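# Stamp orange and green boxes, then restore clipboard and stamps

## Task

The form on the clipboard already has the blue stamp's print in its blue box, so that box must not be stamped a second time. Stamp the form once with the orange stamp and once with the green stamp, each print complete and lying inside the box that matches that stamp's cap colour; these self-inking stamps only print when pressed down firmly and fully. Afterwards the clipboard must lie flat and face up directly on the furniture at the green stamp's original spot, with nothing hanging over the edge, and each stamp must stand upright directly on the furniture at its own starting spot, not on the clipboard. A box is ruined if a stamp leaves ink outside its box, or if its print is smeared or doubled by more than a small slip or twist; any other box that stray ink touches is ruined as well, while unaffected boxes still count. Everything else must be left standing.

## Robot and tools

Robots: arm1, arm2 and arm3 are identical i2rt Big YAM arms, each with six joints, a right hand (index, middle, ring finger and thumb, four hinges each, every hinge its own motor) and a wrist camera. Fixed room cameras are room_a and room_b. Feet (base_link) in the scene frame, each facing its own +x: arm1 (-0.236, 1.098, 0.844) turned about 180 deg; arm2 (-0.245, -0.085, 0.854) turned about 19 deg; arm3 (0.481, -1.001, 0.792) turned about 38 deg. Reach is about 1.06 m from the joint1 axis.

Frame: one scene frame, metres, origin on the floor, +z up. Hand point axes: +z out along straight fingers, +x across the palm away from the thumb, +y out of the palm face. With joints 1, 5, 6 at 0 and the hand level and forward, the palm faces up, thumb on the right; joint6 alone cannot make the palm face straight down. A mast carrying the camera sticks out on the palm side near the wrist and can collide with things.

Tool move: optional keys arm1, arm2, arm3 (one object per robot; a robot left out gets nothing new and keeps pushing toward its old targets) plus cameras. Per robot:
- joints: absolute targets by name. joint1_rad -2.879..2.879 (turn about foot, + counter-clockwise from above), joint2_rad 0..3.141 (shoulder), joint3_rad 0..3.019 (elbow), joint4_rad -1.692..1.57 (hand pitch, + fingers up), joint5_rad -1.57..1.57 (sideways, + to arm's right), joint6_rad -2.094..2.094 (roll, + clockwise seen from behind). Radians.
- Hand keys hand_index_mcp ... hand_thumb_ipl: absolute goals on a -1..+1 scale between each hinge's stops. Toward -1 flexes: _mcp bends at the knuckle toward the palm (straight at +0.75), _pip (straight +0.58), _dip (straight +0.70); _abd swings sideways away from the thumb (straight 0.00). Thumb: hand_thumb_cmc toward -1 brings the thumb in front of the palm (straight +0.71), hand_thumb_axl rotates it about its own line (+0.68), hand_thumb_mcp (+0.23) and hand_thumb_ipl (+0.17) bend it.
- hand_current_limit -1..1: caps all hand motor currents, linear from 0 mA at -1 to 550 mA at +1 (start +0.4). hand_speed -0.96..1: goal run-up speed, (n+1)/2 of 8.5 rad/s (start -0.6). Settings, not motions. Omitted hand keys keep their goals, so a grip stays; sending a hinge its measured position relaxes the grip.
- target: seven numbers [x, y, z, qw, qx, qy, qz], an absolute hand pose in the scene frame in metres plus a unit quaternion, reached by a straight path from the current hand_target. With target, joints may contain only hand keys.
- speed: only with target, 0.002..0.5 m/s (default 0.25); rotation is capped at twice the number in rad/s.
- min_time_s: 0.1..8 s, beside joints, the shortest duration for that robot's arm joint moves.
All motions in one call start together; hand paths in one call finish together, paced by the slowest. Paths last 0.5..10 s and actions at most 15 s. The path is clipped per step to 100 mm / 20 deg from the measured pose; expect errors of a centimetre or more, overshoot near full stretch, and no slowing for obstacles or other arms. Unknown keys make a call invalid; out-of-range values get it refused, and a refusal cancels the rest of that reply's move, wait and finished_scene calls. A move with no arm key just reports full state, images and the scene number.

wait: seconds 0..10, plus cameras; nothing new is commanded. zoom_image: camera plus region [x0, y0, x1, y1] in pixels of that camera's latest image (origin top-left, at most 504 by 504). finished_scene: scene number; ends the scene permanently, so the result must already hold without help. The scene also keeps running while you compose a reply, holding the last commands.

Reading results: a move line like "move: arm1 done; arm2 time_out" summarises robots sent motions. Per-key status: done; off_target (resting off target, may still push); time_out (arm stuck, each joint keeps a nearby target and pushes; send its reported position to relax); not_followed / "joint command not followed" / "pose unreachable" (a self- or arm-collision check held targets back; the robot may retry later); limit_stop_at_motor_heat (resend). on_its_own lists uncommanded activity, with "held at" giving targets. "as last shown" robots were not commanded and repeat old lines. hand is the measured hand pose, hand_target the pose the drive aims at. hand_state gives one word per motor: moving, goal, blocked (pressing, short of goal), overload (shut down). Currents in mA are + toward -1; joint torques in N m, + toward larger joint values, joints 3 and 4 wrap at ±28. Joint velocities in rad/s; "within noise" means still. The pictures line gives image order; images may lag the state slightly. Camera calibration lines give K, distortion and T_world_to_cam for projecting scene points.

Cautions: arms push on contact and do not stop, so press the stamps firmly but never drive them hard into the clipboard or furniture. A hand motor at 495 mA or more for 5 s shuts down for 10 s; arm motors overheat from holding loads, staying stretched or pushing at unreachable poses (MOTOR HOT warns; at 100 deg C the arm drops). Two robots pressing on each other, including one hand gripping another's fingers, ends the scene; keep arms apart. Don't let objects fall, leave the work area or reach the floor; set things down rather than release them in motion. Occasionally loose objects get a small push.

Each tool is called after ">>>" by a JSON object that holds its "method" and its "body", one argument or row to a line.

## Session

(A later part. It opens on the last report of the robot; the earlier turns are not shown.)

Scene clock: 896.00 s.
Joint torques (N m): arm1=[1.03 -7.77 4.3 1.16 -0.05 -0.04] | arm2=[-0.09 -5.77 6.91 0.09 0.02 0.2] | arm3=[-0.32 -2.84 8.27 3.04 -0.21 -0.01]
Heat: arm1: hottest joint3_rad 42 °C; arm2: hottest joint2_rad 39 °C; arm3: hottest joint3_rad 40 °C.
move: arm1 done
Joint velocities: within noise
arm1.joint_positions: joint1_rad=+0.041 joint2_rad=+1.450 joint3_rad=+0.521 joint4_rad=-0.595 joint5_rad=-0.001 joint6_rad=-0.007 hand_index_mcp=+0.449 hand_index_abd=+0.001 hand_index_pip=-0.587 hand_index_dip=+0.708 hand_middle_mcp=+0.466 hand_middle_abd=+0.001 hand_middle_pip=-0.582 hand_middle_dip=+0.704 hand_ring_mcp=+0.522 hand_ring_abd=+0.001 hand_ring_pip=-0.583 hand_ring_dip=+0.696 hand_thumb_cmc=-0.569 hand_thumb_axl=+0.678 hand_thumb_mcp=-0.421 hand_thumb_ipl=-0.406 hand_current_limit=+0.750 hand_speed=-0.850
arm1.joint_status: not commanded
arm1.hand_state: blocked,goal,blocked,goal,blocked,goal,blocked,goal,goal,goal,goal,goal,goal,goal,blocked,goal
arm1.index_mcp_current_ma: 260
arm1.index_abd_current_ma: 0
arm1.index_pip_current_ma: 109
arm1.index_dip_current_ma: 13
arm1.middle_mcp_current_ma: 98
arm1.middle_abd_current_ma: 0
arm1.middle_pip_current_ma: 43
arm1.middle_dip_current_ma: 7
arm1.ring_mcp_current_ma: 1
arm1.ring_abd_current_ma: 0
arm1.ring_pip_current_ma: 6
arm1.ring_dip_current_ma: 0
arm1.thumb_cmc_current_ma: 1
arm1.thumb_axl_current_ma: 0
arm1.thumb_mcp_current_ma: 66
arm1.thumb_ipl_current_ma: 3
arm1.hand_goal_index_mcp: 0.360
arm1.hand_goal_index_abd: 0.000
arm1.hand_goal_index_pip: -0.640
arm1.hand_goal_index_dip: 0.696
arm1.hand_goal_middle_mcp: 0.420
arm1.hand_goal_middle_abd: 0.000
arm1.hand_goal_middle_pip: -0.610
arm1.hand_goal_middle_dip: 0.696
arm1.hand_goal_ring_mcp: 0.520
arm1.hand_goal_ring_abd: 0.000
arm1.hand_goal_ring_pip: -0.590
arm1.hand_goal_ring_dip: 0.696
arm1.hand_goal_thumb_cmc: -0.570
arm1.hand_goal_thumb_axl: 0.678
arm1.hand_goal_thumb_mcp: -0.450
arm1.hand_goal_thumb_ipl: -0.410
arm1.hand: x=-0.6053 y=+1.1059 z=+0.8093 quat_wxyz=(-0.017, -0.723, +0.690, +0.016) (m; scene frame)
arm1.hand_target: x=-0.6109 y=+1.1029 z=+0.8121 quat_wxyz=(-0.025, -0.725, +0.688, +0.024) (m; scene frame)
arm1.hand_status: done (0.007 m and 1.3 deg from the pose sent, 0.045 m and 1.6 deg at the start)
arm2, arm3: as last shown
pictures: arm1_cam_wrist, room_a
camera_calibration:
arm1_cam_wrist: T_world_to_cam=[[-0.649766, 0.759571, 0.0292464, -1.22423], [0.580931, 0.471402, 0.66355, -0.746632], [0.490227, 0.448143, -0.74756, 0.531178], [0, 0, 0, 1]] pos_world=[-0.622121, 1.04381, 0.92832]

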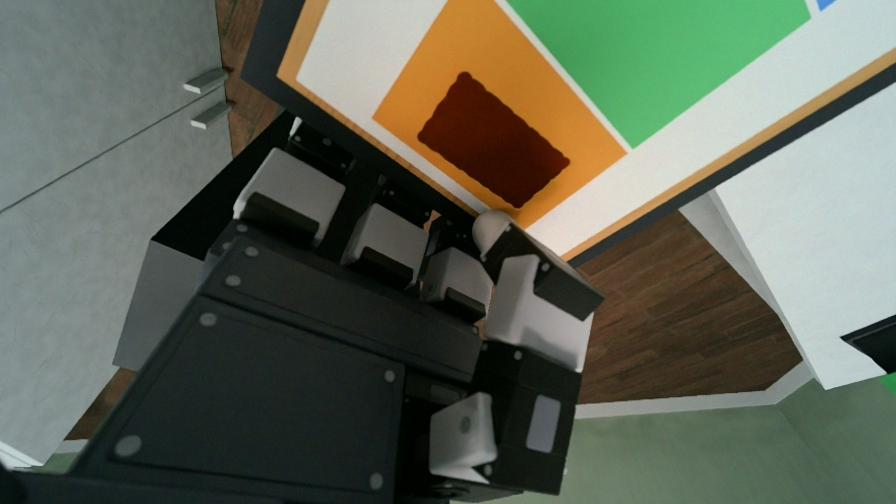

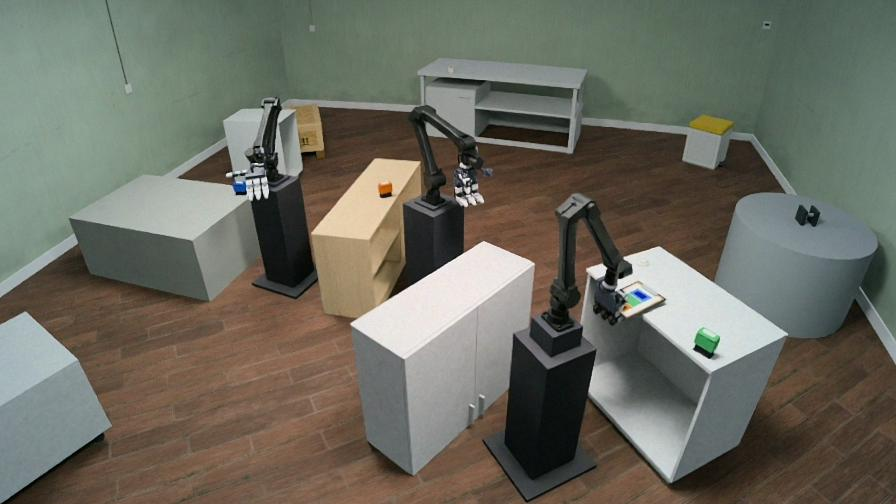

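>>> {"method": "move", "body": {
  "arm1": {"target": [-0.611, 1.103, 0.800, -0.0253, -0.7250, 0.6880, 0.0240], "speed": 0.03},
  "cameras": []
}}

>>> {"method": "move", "body": {
  "arm1": {"target": [-0.611, 1.103, 0.794, -0.0253, -0.7250, 0.6880, 0.0240], "speed": 0.02},
  "cameras": ["arm1_cam_wrist", "room_a"]
}}

>>> {"method": "zoom_image", "body": {
  "camera": "room_a",
  "region": [560, 200, 760, 340]
}}

Scene clock: 898.33 s.
Joint torques (N m): arm1=[1.08 -7.94 3.99 1.22 -0.06 -0.04] | arm2=[-0.26 -5.66 6.83 0.06 0 0.21] | arm3=[-0.67 -3.14 8.27 2.91 -0.19 -0.02]
Heat: arm1: hottest joint3_rad 42 °C; arm2: hottest joint2_rad 39 °C; arm3: hottest joint3_rad 40 °C.
move: arm1 done
Joint velocities: within noise
arm1.joint_positions: joint1_rad=+0.041 joint2_rad=+1.489 joint3_rad=+0.512 joint4_rad=-0.546 joint5_rad=-0.001 joint6_rad=-0.007 hand_index_mcp=+0.449 hand_index_abd=+0.001 hand_index_pip=-0.587 hand_index_dip=+0.708 hand_middle_mcp=+0.466 hand_middle_abd=+0.001 hand_middle_pip=-0.582 hand_middle_dip=+0.704 hand_ring_mcp=+0.522 hand_ring_abd=+0.001 hand_ring_pip=-0.583 hand_ring_dip=+0.696 hand_thumb_cmc=-0.569 hand_thumb_axl=+0.678 hand_thumb_mcp=-0.421 hand_thumb_ipl=-0.406 hand_current_limit=+0.750 hand_speed=-0.850
arm1.joint_status: not commanded
arm1.hand_state: blocked,goal,blocked,goal,blocked,goal,blocked,goal,goal,goal,goal,goal,goal,goal,blocked,goal
arm1.index_mcp_current_ma: 260
arm1.index_abd_current_ma: 0
arm1.index_pip_current_ma: 109
arm1.index_dip_current_ma: 13
arm1.middle_mcp_current_ma: 98
arm1.middle_abd_current_ma: 0
arm1.middle_pip_current_ma: 43
arm1.middle_dip_current_ma: 7
arm1.ring_mcp_current_ma: 1
arm1.ring_abd_current_ma: 0
arm1.ring_pip_current_ma: 6
arm1.ring_dip_current_ma: 0
arm1.thumb_cmc_current_ma: 1
arm1.thumb_axl_current_ma: 0
arm1.thumb_mcp_current_ma: 66
arm1.thumb_ipl_current_ma: 3
arm1.hand_goal_index_mcp: 0.360
arm1.hand_goal_index_abd: 0.000
arm1.hand_goal_index_pip: -0.640
arm1.hand_goal_index_dip: 0.696
arm1.hand_goal_middle_mcp: 0.420
arm1.hand_goal_middle_abd: 0.000
arm1.hand_goal_middle_pip: -0.610
arm1.hand_goal_middle_dip: 0.696
arm1.hand_goal_ring_mcp: 0.520
arm1.hand_goal_ring_abd: 0.000
arm1.hand_goal_ring_pip: -0.590
arm1.hand_goal_ring_dip: 0.696
arm1.hand_goal_thumb_cmc: -0.570
arm1.hand_goal_thumb_axl: 0.678
arm1.hand_goal_thumb_mcp: -0.450
arm1.hand_goal_thumb_ipl: -0.410
arm1.hand: x=-0.6057 y=+1.1059 z=+0.7978 quat_wxyz=(-0.018, -0.723, +0.690, +0.017) (m; scene frame)
arm1.hand_target: x=-0.6109 y=+1.1030 z=+0.8001 quat_wxyz=(-0.025, -0.725, +0.688, +0.024) (m; scene frame)
arm1.hand_status: done (0.006 m and 1.3 deg from the pose sent, 0.011 m and 1.3 deg at the start)
arm2, arm3: as last shown
pictures: none
No camera images: "cameras" was empty.

Scene clock: 899.40 s.
Joint torques (N m): arm1=[1.08 -7.71 3.74 1.13 -0.05 -0.04] | arm2=[-0.26 -5.77 6.89 0.13 0.02 0.21] | arm3=[-0.97 -2.84 8.14 2.96 -0.22 -0.02]
Heat: arm1: hottest joint3_rad 42 °C; arm2: hottest joint2_rad 39 °C; arm3: hottest joint3_rad 40 °C.
move: arm1 done
Joint velocities: within noise
arm1.joint_positions: joint1_rad=+0.041 joint2_rad=+1.507 joint3_rad=+0.510 joint4_rad=-0.520 joint5_rad=-0.001 joint6_rad=-0.007 hand_index_mcp=+0.449 hand_index_abd=+0.001 hand_index_pip=-0.587 hand_index_dip=+0.709 hand_middle_mcp=+0.459 hand_middle_abd=+0.001 hand_middle_pip=-0.587 hand_middle_dip=+0.704 hand_ring_mcp=+0.522 hand_ring_abd=+0.001 hand_ring_pip=-0.583 hand_ring_dip=+0.696 hand_thumb_cmc=-0.569 hand_thumb_axl=+0.680 hand_thumb_mcp=-0.421 hand_thumb_ipl=-0.406 hand_current_limit=+0.750 hand_speed=-0.850
arm1.joint_status: not commanded
arm1.hand_state: blocked,goal,blocked,goal,blocked,goal,blocked,goal,goal,goal,goal,goal,goal,goal,blocked,goal
arm1.index_mcp_current_ma: 260
arm1.index_abd_current_ma: 0
arm1.index_pip_current_ma: 109
arm1.index_dip_current_ma: 14
arm1.middle_mcp_current_ma: 78
arm1.middle_abd_current_ma: 0
arm1.middle_pip_current_ma: 33
arm1.middle_dip_current_ma: 7
arm1.ring_mcp_current_ma: 1
arm1.ring_abd_current_ma: 0
arm1.ring_pip_current_ma: 6
arm1.ring_dip_current_ma: 0
arm1.thumb_cmc_current_ma: 1
arm1.thumb_axl_current_ma: 2
arm1.thumb_mcp_current_ma: 66
arm1.thumb_ipl_current_ma: 3
arm1.hand_goal_index_mcp: 0.360
arm1.hand_goal_index_abd: 0.000
arm1.hand_goal_index_pip: -0.640
arm1.hand_goal_index_dip: 0.696
arm1.hand_goal_middle_mcp: 0.420
arm1.hand_goal_middle_abd: 0.000
arm1.hand_goal_middle_pip: -0.610
arm1.hand_goal_middle_dip: 0.696
arm1.hand_goal_ring_mcp: 0.520
arm1.hand_goal_ring_abd: 0.000
arm1.hand_goal_ring_pip: -0.590
arm1.hand_goal_ring_dip: 0.696
arm1.hand_goal_thumb_cmc: -0.570
arm1.hand_goal_thumb_axl: 0.678
arm1.hand_goal_thumb_mcp: -0.450
arm1.hand_goal_thumb_ipl: -0.410
arm1.hand: x=-0.6077 y=+1.1059 z=+0.7934 quat_wxyz=(-0.020, -0.723, +0.690, +0.019) (m; scene frame)
arm1.hand_target: x=-0.6110 y=+1.1030 z=+0.7941 quat_wxyz=(-0.025, -0.725, +0.688, +0.024) (m; scene frame)
arm1.hand_status: done (0.004 m and 0.9 deg from the pose sent, 0.007 m and 1.3 deg at the start)
arm2, arm3: as last shown
pictures: arm1_cam_wrist, room_a
camera_calibration:
arm1_cam_wrist: T_world_to_cam=[[-0.64955, 0.75957, 0.0337287, -1.22878], [0.58572, 0.471611, 0.659178, -0.728443], [0.484785, 0.447925, -0.75123, 0.520339], [0, 0, 0, 1]] pos_world=[-0.623741, 1.04381, 0.912513]

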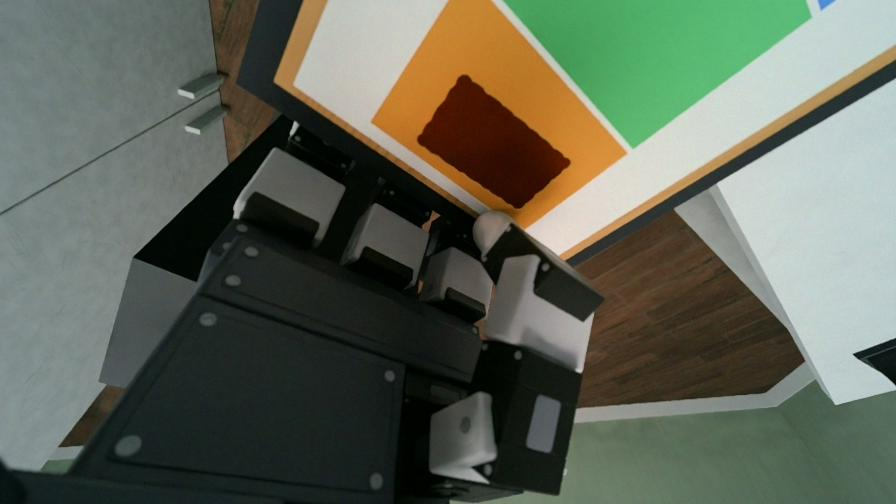

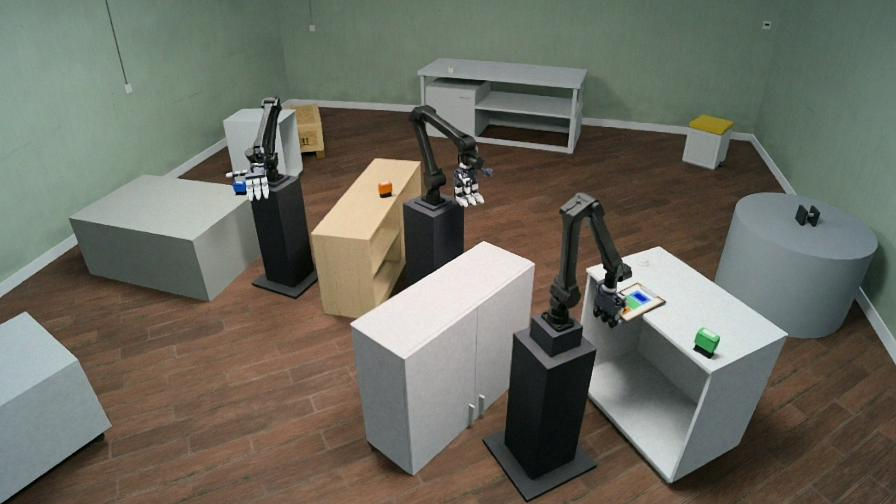

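Scaled by 2.520 from the camera's 896x504 image, which has a finer 1280x720 frame.

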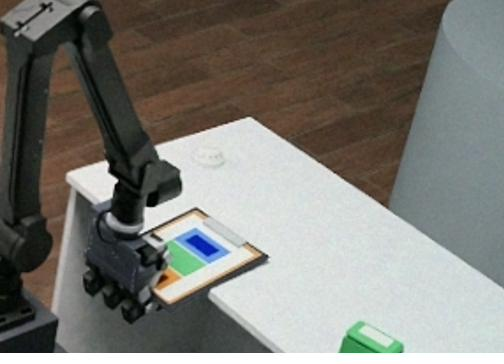

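>>> {"method": "move", "body": {
  "arm1": {"target": [-0.611, 1.103, 0.789, -0.0253, -0.7250, 0.6880, 0.0240], "speed": 0.02},
  "cameras": ["arm1_cam_wrist"]
}}

Scene clock: 902.20 s.
Joint torques (N m): arm1=[1.08 -7.41 3.63 1.18 -0.05 -0.05] | arm2=[-0.26 -5.89 6.9 0.1 0.01 0.2] | arm3=[-0.56 -2.67 8.18 3.06 -0.24 -0.09]
Heat: arm1: hottest joint3_rad 42 °C; arm2: hottest joint2_rad 39 °C; arm3: hottest joint3_rad 40 °C.
move: arm1 done
Joint velocities: within noise
arm1.joint_positions: joint1_rad=+0.041 joint2_rad=+1.519 joint3_rad=+0.507 joint4_rad=-0.500 joint5_rad=-0.001 joint6_rad=-0.007 hand_index_mcp=+0.445 hand_index_abd=+0.001 hand_index_pip=-0.600 hand_index_dip=+0.709 hand_middle_mcp=+0.451 hand_middle_abd=+0.001 hand_middle_pip=-0.592 hand_middle_dip=+0.703 hand_ring_mcp=+0.522 hand_ring_abd=+0.001 hand_ring_pip=-0.583 hand_ring_dip=+0.696 hand_thumb_cmc=-0.569 hand_thumb_axl=+0.680 hand_thumb_mcp=-0.426 hand_thumb_ipl=-0.409 hand_current_limit=+0.750 hand_speed=-0.850
arm1.joint_status: not commanded
arm1.hand_state: blocked,goal,blocked,goal,blocked,goal,goal,goal,goal,goal,goal,goal,goal,goal,blocked,goal
arm1.index_mcp_current_ma: 242
arm1.index_abd_current_ma: 0
arm1.index_pip_current_ma: 74
arm1.index_dip_current_ma: 14
arm1.middle_mcp_current_ma: 54
arm1.middle_abd_current_ma: 0
arm1.middle_pip_current_ma: 22
arm1.middle_dip_current_ma: 6
arm1.ring_mcp_current_ma: 1
arm1.ring_abd_current_ma: 0
arm1.ring_pip_current_ma: 6
arm1.ring_dip_current_ma: 0
arm1.thumb_cmc_current_ma: 1
arm1.thumb_axl_current_ma: 2
arm1.thumb_mcp_current_ma: 50
arm1.thumb_ipl_current_ma: 0
arm1.hand_goal_index_mcp: 0.360
arm1.hand_goal_index_abd: 0.000
arm1.hand_goal_index_pip: -0.640
arm1.hand_goal_index_dip: 0.696
arm1.hand_goal_middle_mcp: 0.420
arm1.hand_goal_middle_abd: 0.000
arm1.hand_goal_middle_pip: -0.610
arm1.hand_goal_middle_dip: 0.696
arm1.hand_goal_ring_mcp: 0.520
arm1.hand_goal_ring_abd: 0.000
arm1.hand_goal_ring_pip: -0.590
arm1.hand_goal_ring_dip: 0.696
arm1.hand_goal_thumb_cmc: -0.570
arm1.hand_goal_thumb_axl: 0.678
arm1.hand_goal_thumb_mcp: -0.450
arm1.hand_goal_thumb_ipl: -0.410
arm1.hand: x=-0.6087 y=+1.1058 z=+0.7903 quat_wxyz=(-0.022, -0.723, +0.690, +0.021) (m; scene frame)
arm1.hand_target: x=-0.6109 y=+1.1030 z=+0.7891 quat_wxyz=(-0.025, -0.725, +0.688, +0.024) (m; scene frame)
arm1.hand_status: done (0.004 m and 0.7 deg from the pose sent, 0.006 m and 0.9 deg at the start)
arm2, arm3: as last shown
pictures: arm1_cam_wrist
camera_calibration:
arm1_cam_wrist: T_world_to_cam=[[-0.64934, 0.759597, 0.0370173, -1.23169], [0.589255, 0.471759, 0.655913, -0.72121], [0.480767, 0.447723, -0.753928, 0.518435], [0, 0, 0, 1]] pos_world=[-0.624055, 1.04371, 0.909508]

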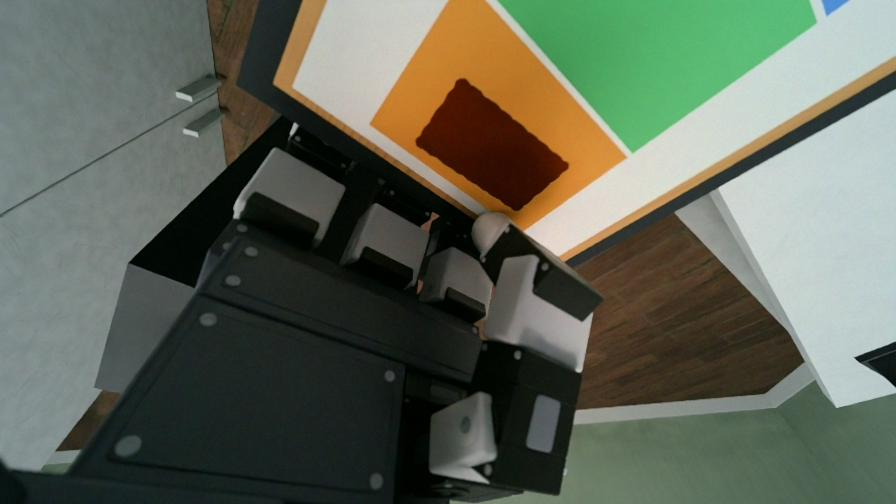

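>>> {"method": "move", "body": {
  "arm1": {"joints": {"hand_index_mcp": 0.50, "hand_middle_mcp": 0.50, "hand_index_pip": -0.58, "hand_middle_pip": -0.58, "hand_ring_mcp": 0.54, "hand_thumb_mcp": -0.30, "hand_thumb_ipl": -0.50}}
}}

>>> {"method": "move", "body": {
  "arm1": {"joints": {"hand_speed": -0.75, "hand_index_mcp": 0.60, "hand_middle_mcp": 0.60, "hand_ring_mcp": 0.60, "hand_index_pip": -0.56, "hand_middle_pip": -0.56, "hand_ring_pip": -0.56, "hand_thumb_mcp": 0.09, "hand_thumb_ipl": -0.60}},
  "cameras": ["arm1_cam_wrist", "room_a"]
}}

>>> {"method": "zoom_image", "body": {
  "camera": "room_a",
  "region": [560, 200, 760, 340]
}}

Scene clock: 904.90 s.
Joint torques (N m): arm1=[1.08 -7.41 3.64 1.02 -0.05 -0.05] | arm2=[-0.32 -5.77 6.89 0.03 0.01 0.21] | arm3=[-0.79 -2.9 8.01 2.91 -0.22 -0.02]
Heat: arm1: hottest joint3_rad 42 °C; arm2: hottest joint2_rad 39 °C; arm3: hottest joint3_rad 40 °C.
move: arm1 done
Joint velocities: within noise
arm1.joint_positions: joint1_rad=+0.041 joint2_rad=+1.519 joint3_rad=+0.507 joint4_rad=-0.496 joint5_rad=-0.001 joint6_rad=-0.007 hand_index_mcp=+0.502 hand_index_abd=+0.001 hand_index_pip=-0.580 hand_index_dip=+0.699 hand_middle_mcp=+0.502 hand_middle_abd=+0.001 hand_middle_pip=-0.580 hand_middle_dip=+0.699 hand_ring_mcp=+0.541 hand_ring_abd=+0.001 hand_ring_pip=-0.583 hand_ring_dip=+0.696 hand_thumb_cmc=-0.569 hand_thumb_axl=+0.680 hand_thumb_mcp=-0.319 hand_thumb_ipl=-0.505 hand_current_limit=+0.750 hand_speed=-0.850
arm1.joint_status: all done
arm1.hand_state: goal,goal,goal,goal,goal,goal,goal,goal,goal,goal,goal,goal,goal,goal,goal,goal
arm1.index_mcp_current_ma: 1
arm1.index_abd_current_ma: 0
arm1.index_pip_current_ma: 0
arm1.index_dip_current_ma: 2
arm1.middle_mcp_current_ma: 1
arm1.middle_abd_current_ma: 0
arm1.middle_pip_current_ma: 0
arm1.middle_dip_current_ma: 2
arm1.ring_mcp_current_ma: 1
arm1.ring_abd_current_ma: 0
arm1.ring_pip_current_ma: 6
arm1.ring_dip_current_ma: 0
arm1.thumb_cmc_current_ma: 1
arm1.thumb_axl_current_ma: 1
arm1.thumb_mcp_current_ma: -35
arm1.thumb_ipl_current_ma: -6
arm1.hand_goal_index_mcp: 0.500
arm1.hand_goal_index_abd: 0.000
arm1.hand_goal_index_pip: -0.580
arm1.hand_goal_index_dip: 0.696
arm1.hand_goal_middle_mcp: 0.500
arm1.hand_goal_middle_abd: 0.000
arm1.hand_goal_middle_pip: -0.580
arm1.hand_goal_middle_dip: 0.696
arm1.hand_goal_ring_mcp: 0.540
arm1.hand_goal_ring_abd: 0.000
arm1.hand_goal_ring_pip: -0.590
arm1.hand_goal_ring_dip: 0.696
arm1.hand_goal_thumb_cmc: -0.570
arm1.hand_goal_thumb_axl: 0.678
arm1.hand_goal_thumb_mcp: -0.300
arm1.hand_goal_thumb_ipl: -0.500
arm1.hand: x=-0.6096 y=+1.1058 z=+0.7907 quat_wxyz=(-0.023, -0.723, +0.690, +0.022) (m; scene frame)
arm1.hand_target: x=-0.6110 y=+1.1030 z=+0.7891 quat_wxyz=(-0.025, -0.725, +0.688, +0.024) (m; scene frame)
arm1.hand_status: not commanded
arm2, arm3: as last shown
pictures: none

Scene clock: 905.90 s.
Joint torques (N m): arm1=[1.03 -7.41 3.69 0.87 -0.05 -0.05] | arm2=[-0.26 -5.48 6.87 0.1 0.02 0.21] | arm3=[-0.73 -3.14 8.23 3.11 -0.19 -0.05]
Heat: arm1: hottest joint3_rad 41 °C; arm2: hottest joint2_rad 39 °C; arm3: hottest joint3_rad 40 °C.
move: arm1 done
Joint velocities: within noise
arm1.joint_positions: joint1_rad=+0.041 joint2_rad=+1.519 joint3_rad=+0.507 joint4_rad=-0.493 joint5_rad=-0.001 joint6_rad=-0.007 hand_index_mcp=+0.601 hand_index_abd=+0.001 hand_index_pip=-0.560 hand_index_dip=+0.699 hand_middle_mcp=+0.601 hand_middle_abd=+0.001 hand_middle_pip=-0.560 hand_middle_dip=+0.699 hand_ring_mcp=+0.601 hand_ring_abd=+0.001 hand_ring_pip=-0.560 hand_ring_dip=+0.696 hand_thumb_cmc=-0.569 hand_thumb_axl=+0.680 hand_thumb_mcp=+0.082 hand_thumb_ipl=-0.599 hand_current_limit=+0.750 hand_speed=-0.750
arm1.joint_status: all done
arm1.hand_state: goal,goal,goal,goal,goal,goal,goal,goal,goal,goal,goal,goal,goal,goal,goal,goal
arm1.index_mcp_current_ma: 0
arm1.index_abd_current_ma: 0
arm1.index_pip_current_ma: 0
arm1.index_dip_current_ma: 2
arm1.middle_mcp_current_ma: 0
arm1.middle_abd_current_ma: 0
arm1.middle_pip_current_ma: 0
arm1.middle_dip_current_ma: 2
arm1.ring_mcp_current_ma: 0
arm1.ring_abd_current_ma: 0
arm1.ring_pip_current_ma: 0
arm1.ring_dip_current_ma: 0
arm1.thumb_cmc_current_ma: 1
arm1.thumb_axl_current_ma: 1
arm1.thumb_mcp_current_ma: -10
arm1.thumb_ipl_current_ma: 0
arm1.hand_goal_index_mcp: 0.600
arm1.hand_goal_index_abd: 0.000
arm1.hand_goal_index_pip: -0.560
arm1.hand_goal_index_dip: 0.696
arm1.hand_goal_middle_mcp: 0.600
arm1.hand_goal_middle_abd: 0.000
arm1.hand_goal_middle_pip: -0.560
arm1.hand_goal_middle_dip: 0.696
arm1.hand_goal_ring_mcp: 0.600
arm1.hand_goal_ring_abd: 0.000
arm1.hand_goal_ring_pip: -0.560
arm1.hand_goal_ring_dip: 0.696
arm1.hand_goal_thumb_cmc: -0.570
arm1.hand_goal_thumb_axl: 0.678
arm1.hand_goal_thumb_mcp: 0.090
arm1.hand_goal_thumb_ipl: -0.600
arm1.hand: x=-0.6104 y=+1.1058 z=+0.7910 quat_wxyz=(-0.024, -0.723, +0.690, +0.023) (m; scene frame)
arm1.hand_target: x=-0.6109 y=+1.1030 z=+0.7891 quat_wxyz=(-0.025, -0.725, +0.688, +0.024) (m; scene frame)
arm1.hand_status: not commanded
arm2.joint_positions: joint1_rad=+1.431 joint2_rad=+1.115 joint3_rad=+0.940 joint4_rad=-1.399 joint5_rad=+0.003 joint6_rad=+0.196 hand_index_mcp=+0.620 hand_index_abd=-0.001 hand_index_pip=-0.550 hand_index_dip=+0.700 hand_middle_mcp=+0.620 hand_middle_abd=+0.000 hand_middle_pip=-0.550 hand_middle_dip=+0.699 hand_ring_mcp=+0.620 hand_ring_abd=+0.000 hand_ring_pip=-0.550 hand_ring_dip=+0.696 hand_thumb_cmc=-0.571 hand_thumb_axl=+0.676 hand_thumb_mcp=+0.092 hand_thumb_ipl=-0.628 hand_current_limit=+0.750 hand_speed=-0.700
arm2.joint_status: not commanded
arm2.hand_state: goal,goal,goal,goal,goal,goal,goal,goal,goal,goal,goal,goal,goal,goal,goal,goal
arm2.index_mcp_current_ma: 0
arm2.index_abd_current_ma: 0
arm2.index_pip_current_ma: 0
arm2.index_dip_current_ma: 1
arm2.middle_mcp_current_ma: 0
arm2.middle_abd_current_ma: 0
arm2.middle_pip_current_ma: 0
arm2.middle_dip_current_ma: 1
arm2.ring_mcp_current_ma: 0
arm2.ring_abd_current_ma: 0
arm2.ring_pip_current_ma: 0
arm2.ring_dip_current_ma: 0
arm2.thumb_cmc_current_ma: 0
arm2.thumb_axl_current_ma: 0
arm2.thumb_mcp_current_ma: -4
arm2.thumb_ipl_current_ma: 1
arm2.hand_goal_index_mcp: 0.620
arm2.hand_goal_index_abd: 0.000
arm2.hand_goal_index_pip: -0.550
arm2.hand_goal_index_dip: 0.696
arm2.hand_goal_middle_mcp: 0.620
arm2.hand_goal_middle_abd: 0.000
arm2.hand_goal_middle_pip: -0.550
arm2.hand_goal_middle_dip: 0.696
arm2.hand_goal_ring_mcp: 0.620
arm2.hand_goal_ring_abd: 0.000
arm2.hand_goal_ring_pip: -0.550
arm2.hand_goal_ring_dip: 0.696
arm2.hand_goal_thumb_cmc: -0.570
arm2.hand_goal_thumb_axl: 0.678
arm2.hand_goal_thumb_mcp: 0.100
arm2.hand_goal_thumb_ipl: -0.630
arm2.hand: x=-0.2771 y=+0.2847 z=+1.0426 quat_wxyz=(+0.000, +0.001, +1.000, +0.001) (m; scene frame)
arm2.hand_target: x=-0.2800 y=+0.2801 z=+1.0450 quat_wxyz=(+0.000, +0.000, +1.000, +0.000) (m; scene frame)
arm2.hand_status: not commanded
arm3: as last shown
pictures: arm1_cam_wrist, room_a
camera_calibration:
arm1_cam_wrist: T_world_to_cam=[[-0.648796, 0.759844, 0.0412441, -1.23616], [0.593908, 0.471736, 0.65172, -0.714488], [0.475749, 0.447328, -0.757337, 0.51981], [0, 0, 0, 1]] pos_world=[-0.624973, 1.04381, 0.910302]

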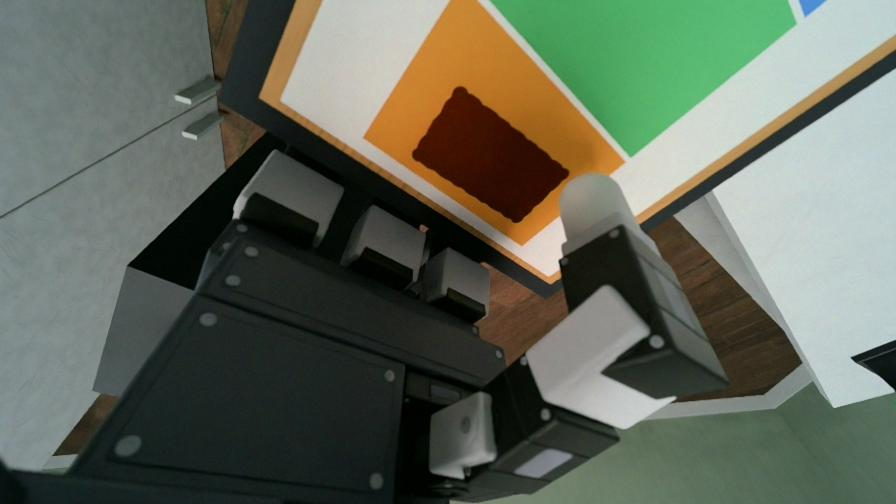

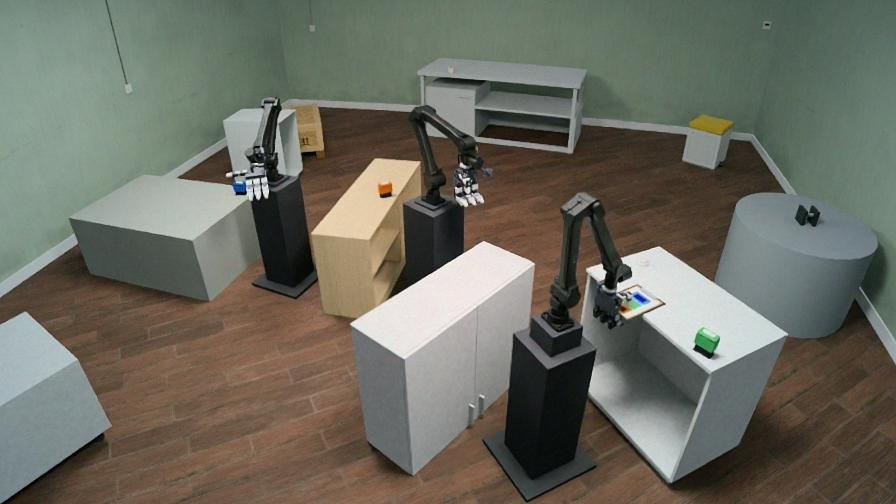

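Scaled by 2.520 from the camera's 896x504 image, which has a finer 1280x720 frame.

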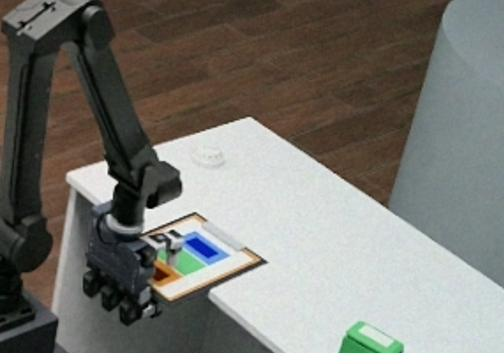

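>>> {"method": "move", "body": {
  "arm1": {"joints": {"hand_speed": -0.6, "hand_index_mcp": 0.754, "hand_middle_mcp": 0.754, "hand_ring_mcp": 1.0, "hand_index_pip": 0.578, "hand_middle_pip": 0.578, "hand_ring_pip": 0.578, "hand_thumb_mcp": 0.226, "hand_thumb_ipl": 0.168, "hand_current_limit": 0.4}},
  "cameras": []
}}

>>> {"method": "move", "body": {
  "arm1": {"target": [-0.60, 1.103, 1.00, -0.0253, -0.7250, 0.6880, 0.0240], "speed": 0.15, "joints": {"hand_thumb_cmc": 0.71}},
  "cameras": ["arm1_cam_wrist", "room_a"]
}}

Scene clock: 910.90 s.
Joint torques (N m): arm1=[1.14 -7.36 3.6 0.73 -0.05 -0.05] | arm2=[-0.32 -5.54 6.84 0.06 0.01 0.21] | arm3=[-0.97 -2.2 8.21 3.04 -0.22 0.02]
Heat: arm1: hottest joint3_rad 41 °C; arm2: hottest joint2_rad 38 °C; arm3: hottest joint3_rad 40 °C.
move: arm1 done
Joint velocities: within noise
arm1.joint_positions: joint1_rad=+0.041 joint2_rad=+1.519 joint3_rad=+0.507 joint4_rad=-0.491 joint5_rad=-0.001 joint6_rad=-0.007 hand_index_mcp=+0.753 hand_index_abd=+0.001 hand_index_pip=+0.575 hand_index_dip=+0.699 hand_middle_mcp=+0.753 hand_middle_abd=+0.001 hand_middle_pip=+0.575 hand_middle_dip=+0.699 hand_ring_mcp=+0.994 hand_ring_abd=+0.001 hand_ring_pip=+0.574 hand_ring_dip=+0.696 hand_thumb_cmc=-0.569 hand_thumb_axl=+0.680 hand_thumb_mcp=+0.217 hand_thumb_ipl=+0.164 hand_current_limit=+0.400 hand_speed=-0.600
arm1.joint_status: all done
arm1.hand_state: goal,goal,goal,goal,goal,goal,goal,goal,goal,goal,goal,goal,goal,goal,goal,goal
arm1.index_mcp_current_ma: 0
arm1.index_abd_current_ma: 0
arm1.index_pip_current_ma: -2
arm1.index_dip_current_ma: 1
arm1.middle_mcp_current_ma: 0
arm1.middle_abd_current_ma: 0
arm1.middle_pip_current_ma: -2
arm1.middle_dip_current_ma: 1
arm1.ring_mcp_current_ma: -5
arm1.ring_abd_current_ma: 0
arm1.ring_pip_current_ma: -3
arm1.ring_dip_current_ma: 0
arm1.thumb_cmc_current_ma: 1
arm1.thumb_axl_current_ma: 1
arm1.thumb_mcp_current_ma: -12
arm1.thumb_ipl_current_ma: -4
arm1.hand_goal_index_mcp: 0.754
arm1.hand_goal_index_abd: 0.000
arm1.hand_goal_index_pip: 0.578
arm1.hand_goal_index_dip: 0.696
arm1.hand_goal_middle_mcp: 0.754
arm1.hand_goal_middle_abd: 0.000
arm1.hand_goal_middle_pip: 0.578
arm1.hand_goal_middle_dip: 0.696
arm1.hand_goal_ring_mcp: 1.000
arm1.hand_goal_ring_abd: 0.000
arm1.hand_goal_ring_pip: 0.578
arm1.hand_goal_ring_dip: 0.696
arm1.hand_goal_thumb_cmc: -0.570
arm1.hand_goal_thumb_axl: 0.678
arm1.hand_goal_thumb_mcp: 0.226
arm1.hand_goal_thumb_ipl: 0.168
arm1.hand: x=-0.6108 y=+1.1058 z=+0.7912 quat_wxyz=(-0.025, -0.723, +0.690, +0.024) (m; scene frame)
arm1.hand_target: x=-0.6110 y=+1.1030 z=+0.7891 quat_wxyz=(-0.025, -0.725, +0.688, +0.024) (m; scene frame)
arm1.hand_status: not commanded
arm2, arm3: as last shown
pictures: none
No camera images: "cameras" was empty.

Scene clock: 913.13 s.
Joint torques (N m): arm1=[1.08 -6.01 10.52 -0.23 0.01 -0.03] | arm2=[-0.32 -5.71 6.84 0.1 0.01 0.21] | arm3=[-0.85 -2.61 8.23 3 -0.23 -0.08]
Heat: arm1: hottest joint3_rad 41 °C; arm2: hottest joint2_rad 38 °C; arm3: hottest joint3_rad 40 °C.
move: arm1 off_target
Joint velocities: within noise
arm1.joint_positions: joint1_rad=+0.042 joint2_rad=+1.055 joint3_rad=+0.735 joint4_rad=-1.242 joint5_rad=-0.001 joint6_rad=-0.007 hand_index_mcp=+0.753 hand_index_abd=+0.001 hand_index_pip=+0.575 hand_index_dip=+0.699 hand_middle_mcp=+0.753 hand_middle_abd=+0.001 hand_middle_pip=+0.575 hand_middle_dip=+0.699 hand_ring_mcp=+0.994 hand_ring_abd=+0.001 hand_ring_pip=+0.574 hand_ring_dip=+0.696 hand_thumb_cmc=+0.708 hand_thumb_axl=+0.680 hand_thumb_mcp=+0.217 hand_thumb_ipl=+0.164 hand_current_limit=+0.400 hand_speed=-0.600
arm1.joint_status: all done
arm1.hand_state: goal,goal,goal,goal,goal,goal,goal,goal,goal,goal,goal,goal,goal,goal,goal,goal
arm1.index_mcp_current_ma: 0
arm1.index_abd_current_ma: 0
arm1.index_pip_current_ma: -2
arm1.index_dip_current_ma: 1
arm1.middle_mcp_current_ma: 0
arm1.middle_abd_current_ma: 0
arm1.middle_pip_current_ma: -2
arm1.middle_dip_current_ma: 1
arm1.ring_mcp_current_ma: -5
arm1.ring_abd_current_ma: 0
arm1.ring_pip_current_ma: -3
arm1.ring_dip_current_ma: 0
arm1.thumb_cmc_current_ma: -1
arm1.thumb_axl_current_ma: 1
arm1.thumb_mcp_current_ma: -12
arm1.thumb_ipl_current_ma: -4
arm1.hand_goal_index_mcp: 0.754
arm1.hand_goal_index_abd: 0.000
arm1.hand_goal_index_pip: 0.578
arm1.hand_goal_index_dip: 0.696
arm1.hand_goal_middle_mcp: 0.754
arm1.hand_goal_middle_abd: 0.000
arm1.hand_goal_middle_pip: 0.578
arm1.hand_goal_middle_dip: 0.696
arm1.hand_goal_ring_mcp: 1.000
arm1.hand_goal_ring_abd: 0.000
arm1.hand_goal_ring_pip: 0.578
arm1.hand_goal_ring_dip: 0.696
arm1.hand_goal_thumb_cmc: 0.710
arm1.hand_goal_thumb_axl: 0.678
arm1.hand_goal_thumb_mcp: 0.226
arm1.hand_goal_thumb_ipl: 0.168
arm1.hand: x=-0.5806 y=+1.1064 z=+0.9709 quat_wxyz=(-0.004, -0.724, +0.690, +0.003) (m; scene frame)
arm1.hand_target: x=-0.5987 y=+1.1031 z=+1.0000 quat_wxyz=(-0.026, -0.725, +0.688, +0.024) (m; scene frame)
arm1.hand_status: off_target (0.035 m and 3.4 deg from the pose sent, 0.209 m and 0.4 deg at the start)
arm2: as last shown
arm3.joint_positions: joint1_rad=+0.309 joint2_rad=+0.926 joint3_rad=+0.271 joint4_rad=+0.150 joint5_rad=-0.370 joint6_rad=-0.208 hand_index_mcp=+0.759 hand_index_abd=+0.001 hand_index_pip=+0.577 hand_index_dip=+0.696 hand_middle_mcp=+0.759 hand_middle_abd=+0.001 hand_middle_pip=+0.577 hand_middle_dip=+0.696 hand_ring_mcp=+0.760 hand_ring_abd=+0.001 hand_ring_pip=+0.577 hand_ring_dip=+0.696 hand_thumb_cmc=+0.719 hand_thumb_axl=+0.677 hand_thumb_mcp=+0.225 hand_thumb_ipl=+0.168 hand_current_limit=+0.400 hand_speed=-0.600
arm3.joint_status: not commanded
arm3.hand_state: goal,goal,goal,goal,goal,goal,goal,goal,goal,goal,goal,goal,goal,goal,goal,goal
arm3.index_mcp_current_ma: 2
arm3.index_abd_current_ma: 0
arm3.index_pip_current_ma: 0
arm3.index_dip_current_ma: 0
arm3.middle_mcp_current_ma: 2
arm3.middle_abd_current_ma: 0
arm3.middle_pip_current_ma: 0
arm3.middle_dip_current_ma: 0
arm3.ring_mcp_current_ma: 2
arm3.ring_abd_current_ma: 0
arm3.ring_pip_current_ma: 0
arm3.ring_dip_current_ma: 0
arm3.thumb_cmc_current_ma: 2
arm3.thumb_axl_current_ma: 0
arm3.thumb_mcp_current_ma: 0
arm3.thumb_ipl_current_ma: 0
arm3.hand_goal_index_mcp: 0.754
arm3.hand_goal_index_abd: 0.000
arm3.hand_goal_index_pip: 0.576
arm3.hand_goal_index_dip: 0.696
arm3.hand_goal_middle_mcp: 0.754
arm3.hand_goal_middle_abd: 0.000
arm3.hand_goal_middle_pip: 0.576
arm3.hand_goal_middle_dip: 0.696
arm3.hand_goal_ring_mcp: 0.754
arm3.hand_goal_ring_abd: 0.000
arm3.hand_goal_ring_pip: 0.576
arm3.hand_goal_ring_dip: 0.696
arm3.hand_goal_thumb_cmc: 0.714
arm3.hand_goal_thumb_axl: 0.678
arm3.hand_goal_thumb_mcp: 0.226
arm3.hand_goal_thumb_ipl: 0.168
arm3.hand: x=+0.6566 y=-0.6347 z=+0.9960 quat_wxyz=(+0.049, +0.069, +0.849, +0.522) (m; scene frame)
arm3.hand_target: x=+0.6600 y=-0.6374 z=+0.9905 quat_wxyz=(+0.048, +0.077, +0.849, +0.521) (m; scene frame)
arm3.hand_status: not commanded
pictures: arm1_cam_wrist, room_a
camera_calibration:
arm1_cam_wrist: T_world_to_cam=[[-0.651335, 0.758762, 0.00650372, -1.19125], [0.555693, 0.471145, 0.685002, -0.903559], [0.51669, 0.44978, -0.728512, 0.634673], [0, 0, 0, 1]] pos_world=[-0.601728, 1.04412, 1.08905]

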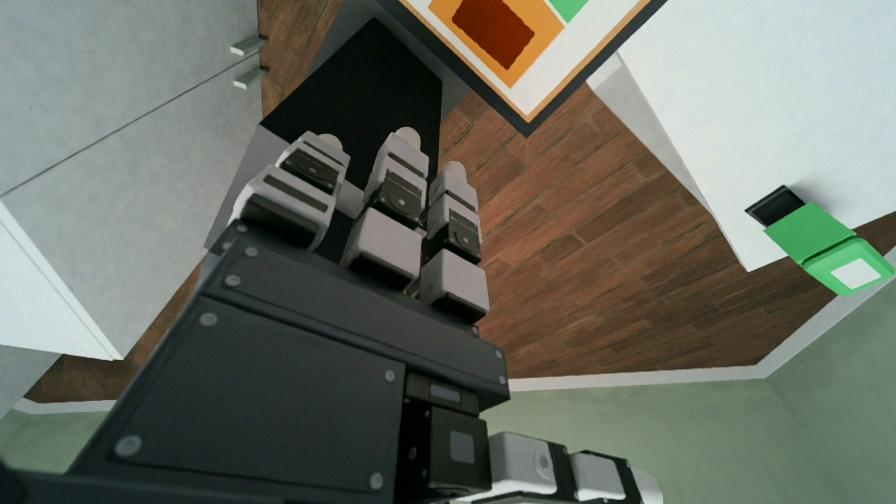

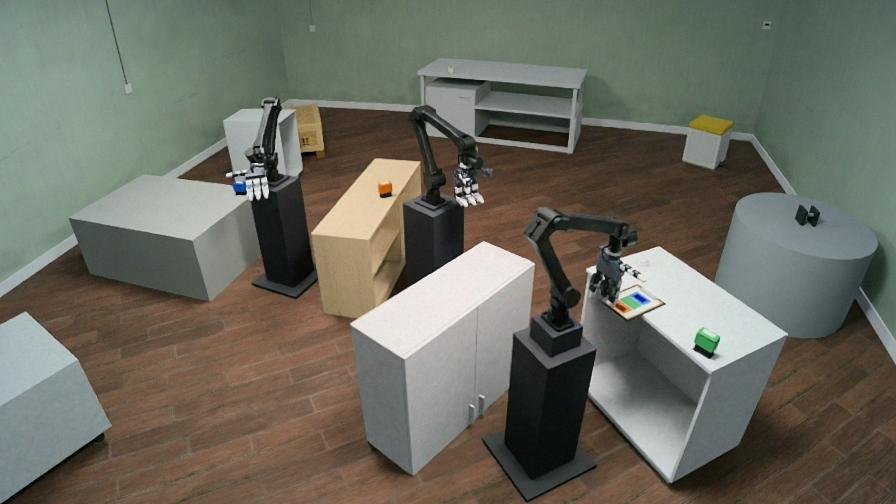

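>>> {"method": "move", "body": {
  "arm1": {"target": [-0.767, 1.092, 0.97, 0, 0.7071, -0.7071, 0], "speed": 0.2}
}}

>>> {"method": "move", "body": {
  "arm1": {"target": [-0.767, 1.092, 0.93, 0, 0.7071, -0.7071, 0], "speed": 0.08},
  "cameras": ["arm1_cam_wrist", "room_a"]
}}

Scene clock: 920.47 s.
Joint torques (N m): arm1=[1.08 -11.4 10 -0.31 0.02 -0.01] | arm2=[-0.26 -5.71 6.89 0.08 0.01 0.21] | arm3=[-0.38 -2.67 8.05 3.03 -0.24 -0.01]
Heat: arm1: hottest joint3_rad 41 °C; arm2: hottest joint2_rad 38 °C; arm3: hottest joint3_rad 40 °C.
move: arm1 off_target
Joint velocities: within noise
arm1.joint_positions: joint1_rad=+0.060 joint2_rad=+1.562 joint3_rad=+1.149 joint4_rad=-1.199 joint5_rad=-0.001 joint6_rad=+0.056 hand_index_mcp=+0.753 hand_index_abd=+0.001 hand_index_pip=+0.575 hand_index_dip=+0.699 hand_middle_mcp=+0.753 hand_middle_abd=+0.001 hand_middle_pip=+0.575 hand_middle_dip=+0.698 hand_ring_mcp=+0.994 hand_ring_abd=+0.001 hand_ring_pip=+0.574 hand_ring_dip=+0.696 hand_thumb_cmc=+0.708 hand_thumb_axl=+0.680 hand_thumb_mcp=+0.217 hand_thumb_ipl=+0.164 hand_current_limit=+0.400 hand_speed=-0.600
arm1.joint_status: not commanded
arm1.hand_state: goal,goal,goal,goal,goal,goal,goal,goal,goal,goal,goal,goal,goal,goal,goal,goal
arm1.index_mcp_current_ma: -1
arm1.index_abd_current_ma: 0
arm1.index_pip_current_ma: -2
arm1.index_dip_current_ma: 1
arm1.middle_mcp_current_ma: -1
arm1.middle_abd_current_ma: 0
arm1.middle_pip_current_ma: -2
arm1.middle_dip_current_ma: 1
arm1.ring_mcp_current_ma: -5
arm1.ring_abd_current_ma: 0
arm1.ring_pip_current_ma: -3
arm1.ring_dip_current_ma: 0
arm1.thumb_cmc_current_ma: -1
arm1.thumb_axl_current_ma: 1
arm1.thumb_mcp_current_ma: -12
arm1.thumb_ipl_current_ma: -4
arm1.hand_goal_index_mcp: 0.754
arm1.hand_goal_index_abd: 0.000
arm1.hand_goal_index_pip: 0.578
arm1.hand_goal_index_dip: 0.696
arm1.hand_goal_middle_mcp: 0.754
arm1.hand_goal_middle_abd: 0.000
arm1.hand_goal_middle_pip: 0.578
arm1.hand_goal_middle_dip: 0.696
arm1.hand_goal_ring_mcp: 1.000
arm1.hand_goal_ring_abd: 0.000
arm1.hand_goal_ring_pip: 0.578
arm1.hand_goal_ring_dip: 0.696
arm1.hand_goal_thumb_cmc: 0.710
arm1.hand_goal_thumb_axl: 0.678
arm1.hand_goal_thumb_mcp: 0.226
arm1.hand_goal_thumb_ipl: 0.168
arm1.hand: x=-0.7460 y=+1.0960 z=+0.9500 quat_wxyz=(+0.015, -0.708, +0.706, -0.014) (m; scene frame)
arm1.hand_target: x=-0.7658 y=+1.0919 z=+0.9704 quat_wxyz=(-0.001, -0.707, +0.707, +0.000) (m; scene frame)
arm1.hand_status: off_target (0.029 m and 2.3 deg from the pose sent, 0.187 m and 2.8 deg at the start)
arm2, arm3: as last shown
pictures: none

Scene clock: 921.60 s.
Joint torques (N m): arm1=[1.03 -11.99 5.96 0.49 0.03 0.03] | arm2=[-0.21 -5.66 6.84 0.09 0.02 0.21] | arm3=[-1.32 -3.14 8.16 3.06 -0.21 -0.03]
Heat: arm1: hottest joint3_rad 41 °C; arm2: hottest joint2_rad 38 °C; arm3: hottest joint3_rad 40 °C.
move: arm1 done
Joint velocities: within noise
arm1.joint_positions: joint1_rad=+0.060 joint2_rad=+1.609 joint3_rad=+1.149 joint4_rad=-1.113 joint5_rad=-0.001 joint6_rad=+0.057 hand_index_mcp=+0.753 hand_index_abd=+0.001 hand_index_pip=+0.575 hand_index_dip=+0.699 hand_middle_mcp=+0.753 hand_middle_abd=+0.001 hand_middle_pip=+0.575 hand_middle_dip=+0.698 hand_ring_mcp=+0.994 hand_ring_abd=+0.001 hand_ring_pip=+0.574 hand_ring_dip=+0.696 hand_thumb_cmc=+0.708 hand_thumb_axl=+0.680 hand_thumb_mcp=+0.217 hand_thumb_ipl=+0.164 hand_current_limit=+0.400 hand_speed=-0.600
arm1.joint_status: not commanded
arm1.hand_state: goal,goal,goal,goal,goal,goal,goal,goal,goal,goal,goal,goal,goal,goal,goal,goal
arm1.index_mcp_current_ma: -1
arm1.index_abd_current_ma: 0
arm1.index_pip_current_ma: -2
arm1.index_dip_current_ma: 1
arm1.middle_mcp_current_ma: -1
arm1.middle_abd_current_ma: 0
arm1.middle_pip_current_ma: -2
arm1.middle_dip_current_ma: 1
arm1.ring_mcp_current_ma: -5
arm1.ring_abd_current_ma: 0
arm1.ring_pip_current_ma: -3
arm1.ring_dip_current_ma: 0
arm1.thumb_cmc_current_ma: -1
arm1.thumb_axl_current_ma: 1
arm1.thumb_mcp_current_ma: -12
arm1.thumb_ipl_current_ma: -4
arm1.hand_goal_index_mcp: 0.754
arm1.hand_goal_index_abd: 0.000
arm1.hand_goal_index_pip: 0.578
arm1.hand_goal_index_dip: 0.696
arm1.hand_goal_middle_mcp: 0.754
arm1.hand_goal_middle_abd: 0.000
arm1.hand_goal_middle_pip: 0.578
arm1.hand_goal_middle_dip: 0.696
arm1.hand_goal_ring_mcp: 1.000
arm1.hand_goal_ring_abd: 0.000
arm1.hand_goal_ring_pip: 0.578
arm1.hand_goal_ring_dip: 0.696
arm1.hand_goal_thumb_cmc: 0.710
arm1.hand_goal_thumb_axl: 0.678
arm1.hand_goal_thumb_mcp: 0.226
arm1.hand_goal_thumb_ipl: 0.168
arm1.hand: x=-0.7658 y=+1.0949 z=+0.9330 quat_wxyz=(+0.001, -0.708, +0.706, -0.001) (m; scene frame)
arm1.hand_target: x=-0.7669 y=+1.0920 z=+0.9300 quat_wxyz=(+0.000, -0.707, +0.707, +0.000) (m; scene frame)
arm1.hand_status: done (0.004 m and 0.2 deg from the pose sent, 0.029 m and 2.3 deg at the start)
arm2, arm3: as last shown
pictures: arm1_cam_wrist, room_a
camera_calibration:
arm1_cam_wrist: T_world_to_cam=[[-0.61595, 0.787784, -0.00138897, -1.30014], [0.567755, 0.445135, 0.692466, -0.738533], [0.546132, 0.425735, -0.721449, 0.750247], [0, 0, 0, 1]] pos_world=[-0.791252, 1.03357, 1.05087]

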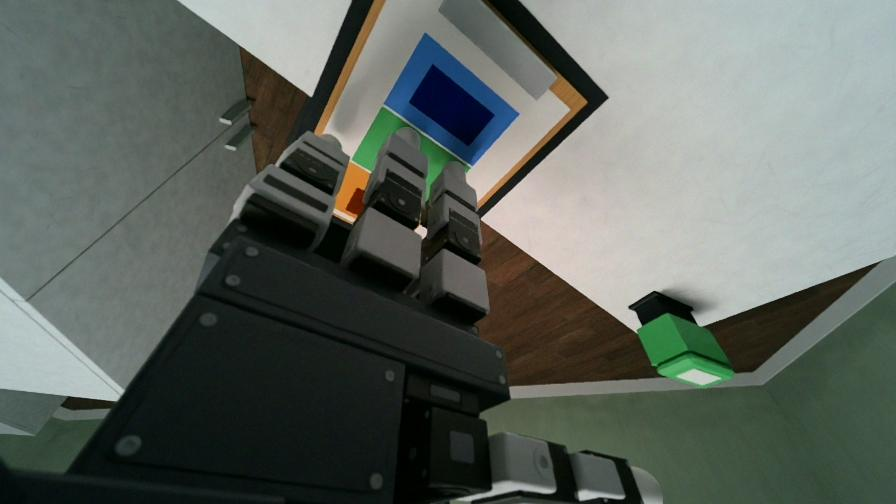

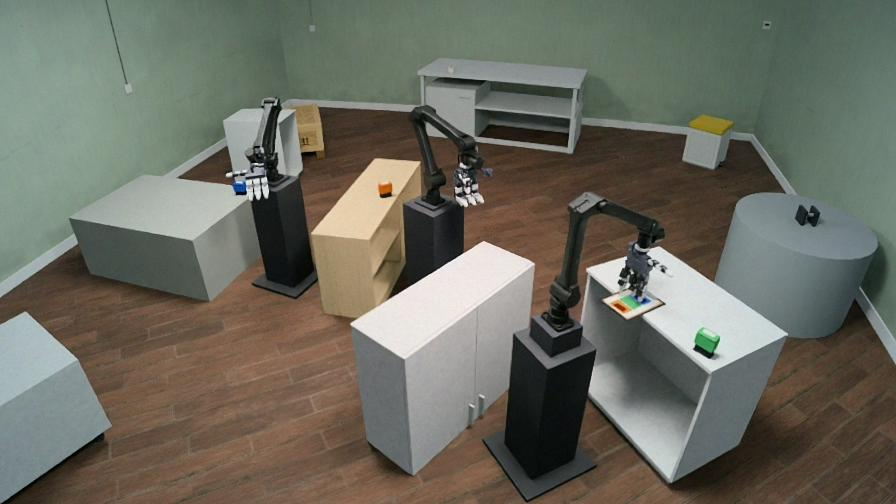

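>>> {"method": "move", "body": {
  "arm1": {"target": [-0.767, 1.092, 0.892, 0, 0.7071, -0.7071, 0], "speed": 0.06}
}}

>>> {"method": "move", "body": {
  "arm1": {"target": [-0.827, 1.092, 0.890, 0, 0.7071, -0.7071, 0], "speed": 0.06},
  "cameras": ["arm1_cam_wrist"]
}}

Scene clock: 923.93 s.
Joint torques (N m): arm1=[0.97 -9.76 4 1.43 -0.1 -0.03] | arm2=[-0.38 -5.6 6.89 0.08 0.02 0.22] | arm3=[-0.38 -3.19 8.09 3 -0.17 -0.01]
Heat: arm1: hottest joint3_rad 41 °C; arm2: hottest joint2_rad 38 °C; arm3: hottest joint3_rad 40 °C.
move: arm1 off_target
Joint velocities: within noise
arm1.joint_positions: joint1_rad=+0.060 joint2_rad=+1.626 joint3_rad=+1.124 joint4_rad=-1.038 joint5_rad=+0.002 joint6_rad=+0.061 hand_index_mcp=+0.784 hand_index_abd=-0.001 hand_index_pip=+0.598 hand_index_dip=+0.705 hand_middle_mcp=+0.783 hand_middle_abd=-0.002 hand_middle_pip=+0.597 hand_middle_dip=+0.704 hand_ring_mcp=+0.994 hand_ring_abd=+0.001 hand_ring_pip=+0.574 hand_ring_dip=+0.696 hand_thumb_cmc=+0.708 hand_thumb_axl=+0.680 hand_thumb_mcp=+0.218 hand_thumb_ipl=+0.164 hand_current_limit=+0.400 hand_speed=-0.600
arm1.joint_status: not commanded
arm1.hand_state: blocked,goal,blocked,goal,blocked,goal,goal,goal,goal,goal,goal,goal,goal,goal,goal,goal
arm1.index_mcp_current_ma: 53
arm1.index_abd_current_ma: 0
arm1.index_pip_current_ma: 27
arm1.index_dip_current_ma: 9
arm1.middle_mcp_current_ma: 50
arm1.middle_abd_current_ma: -1
arm1.middle_pip_current_ma: 24
arm1.middle_dip_current_ma: 7
arm1.ring_mcp_current_ma: -5
arm1.ring_abd_current_ma: 0
arm1.ring_pip_current_ma: -2
arm1.ring_dip_current_ma: 0
arm1.thumb_cmc_current_ma: -1
arm1.thumb_axl_current_ma: 1
arm1.thumb_mcp_current_ma: -10
arm1.thumb_ipl_current_ma: -3
arm1.hand_goal_index_mcp: 0.754
arm1.hand_goal_index_abd: 0.000
arm1.hand_goal_index_pip: 0.578
arm1.hand_goal_index_dip: 0.696
arm1.hand_goal_middle_mcp: 0.754
arm1.hand_goal_middle_abd: 0.000
arm1.hand_goal_middle_pip: 0.578
arm1.hand_goal_middle_dip: 0.696
arm1.hand_goal_ring_mcp: 1.000
arm1.hand_goal_ring_abd: 0.000
arm1.hand_goal_ring_pip: 0.578
arm1.hand_goal_ring_dip: 0.696
arm1.hand_goal_thumb_cmc: 0.710
arm1.hand_goal_thumb_axl: 0.678
arm1.hand_goal_thumb_mcp: 0.226
arm1.hand_goal_thumb_ipl: 0.168
arm1.hand: x=-0.7731 y=+1.0954 z=+0.9205 quat_wxyz=(-0.011, -0.706, +0.708, +0.012) (m; scene frame)
arm1.hand_target: x=-0.7657 y=+1.0921 z=+0.8930 quat_wxyz=(+0.000, -0.707, +0.707, +0.000) (m; scene frame)
arm1.hand_status: off_target (0.029 m and 1.8 deg from the pose sent, 0.041 m and 0.2 deg at the start)
arm2, arm3: as last shown
pictures: none

Scene clock: 925.53 s.
Joint torques (N m): arm1=[0.5 -8.41 8.27 2.13 -0.17 -0.13] | arm2=[-0.32 -5.71 6.89 0.06 0 0.2] | arm3=[-0.15 -2.32 8.06 3.22 -0.21 -0.06]
Heat: arm1: hottest joint3_rad 41 °C; arm2: hottest joint2_rad 38 °C; arm3: hottest joint3_rad 40 °C.
move: arm1 off_target
Joint velocities: within noise
arm1.joint_positions: joint1_rad=+0.060 joint2_rad=+1.724 joint3_rad=+1.244 joint4_rad=-1.100 joint5_rad=+0.004 joint6_rad=+0.065 hand_index_mcp=+0.868 hand_index_abd=-0.001 hand_index_pip=+0.655 hand_index_dip=+0.735 hand_middle_mcp=+0.868 hand_middle_abd=-0.002 hand_middle_pip=+0.655 hand_middle_dip=+0.732 hand_ring_mcp=+0.994 hand_ring_abd=+0.001 hand_ring_pip=+0.574 hand_ring_dip=+0.696 hand_thumb_cmc=+0.708 hand_thumb_axl=+0.680 hand_thumb_mcp=+0.218 hand_thumb_ipl=+0.164 hand_current_limit=+0.400 hand_speed=-0.600
arm1.joint_status: not commanded
arm1.hand_state: blocked,goal,blocked,blocked,blocked,goal,blocked,blocked,goal,goal,goal,goal,goal,goal,goal,goal
arm1.index_mcp_current_ma: 368
arm1.index_abd_current_ma: 0
arm1.index_pip_current_ma: 192
arm1.index_dip_current_ma: 72
arm1.middle_mcp_current_ma: 372
arm1.middle_abd_current_ma: -1
arm1.middle_pip_current_ma: 189
arm1.middle_dip_current_ma: 64
arm1.ring_mcp_current_ma: -5
arm1.ring_abd_current_ma: 0
arm1.ring_pip_current_ma: -2
arm1.ring_dip_current_ma: 0
arm1.thumb_cmc_current_ma: -1
arm1.thumb_axl_current_ma: 1
arm1.thumb_mcp_current_ma: -10
arm1.thumb_ipl_current_ma: -3
arm1.hand_goal_index_mcp: 0.754
arm1.hand_goal_index_abd: 0.000
arm1.hand_goal_index_pip: 0.578
arm1.hand_goal_index_dip: 0.696
arm1.hand_goal_middle_mcp: 0.754
arm1.hand_goal_middle_abd: 0.000
arm1.hand_goal_middle_pip: 0.578
arm1.hand_goal_middle_dip: 0.696
arm1.hand_goal_ring_mcp: 1.000
arm1.hand_goal_ring_abd: 0.000
arm1.hand_goal_ring_pip: 0.578
arm1.hand_goal_ring_dip: 0.696
arm1.hand_goal_thumb_cmc: 0.710
arm1.hand_goal_thumb_axl: 0.678
arm1.hand_goal_thumb_mcp: 0.226
arm1.hand_goal_thumb_ipl: 0.168
arm1.hand: x=-0.8030 y=+1.0942 z=+0.9139 quat_wxyz=(+0.005, -0.705, +0.709, -0.001) (m; scene frame)
arm1.hand_target: x=-0.8241 y=+1.0920 z=+0.8907 quat_wxyz=(+0.000, -0.707, +0.707, +0.000) (m; scene frame)
arm1.hand_status: off_target (0.034 m and 0.7 deg from the pose sent, 0.062 m and 1.9 deg at the start)
arm2, arm3: as last shown
pictures: arm1_cam_wrist
camera_calibration:
arm1_cam_wrist: T_world_to_cam=[[-0.609611, 0.7927, -0.000993024, -1.3233], [0.56697, 0.436893, 0.698333, -0.700889], [0.554003, 0.425149, -0.715772, 0.758832], [0, 0, 0, 1]] pos_world=[-0.829711, 1.03258, 1.03129]

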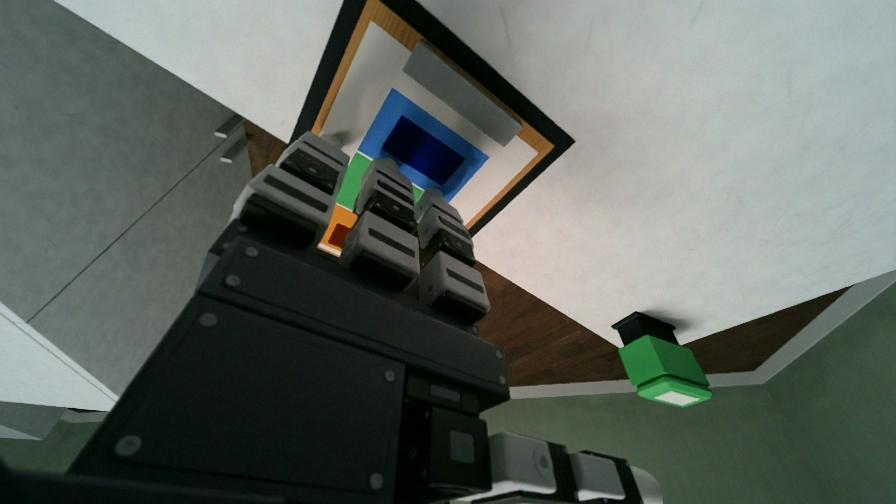

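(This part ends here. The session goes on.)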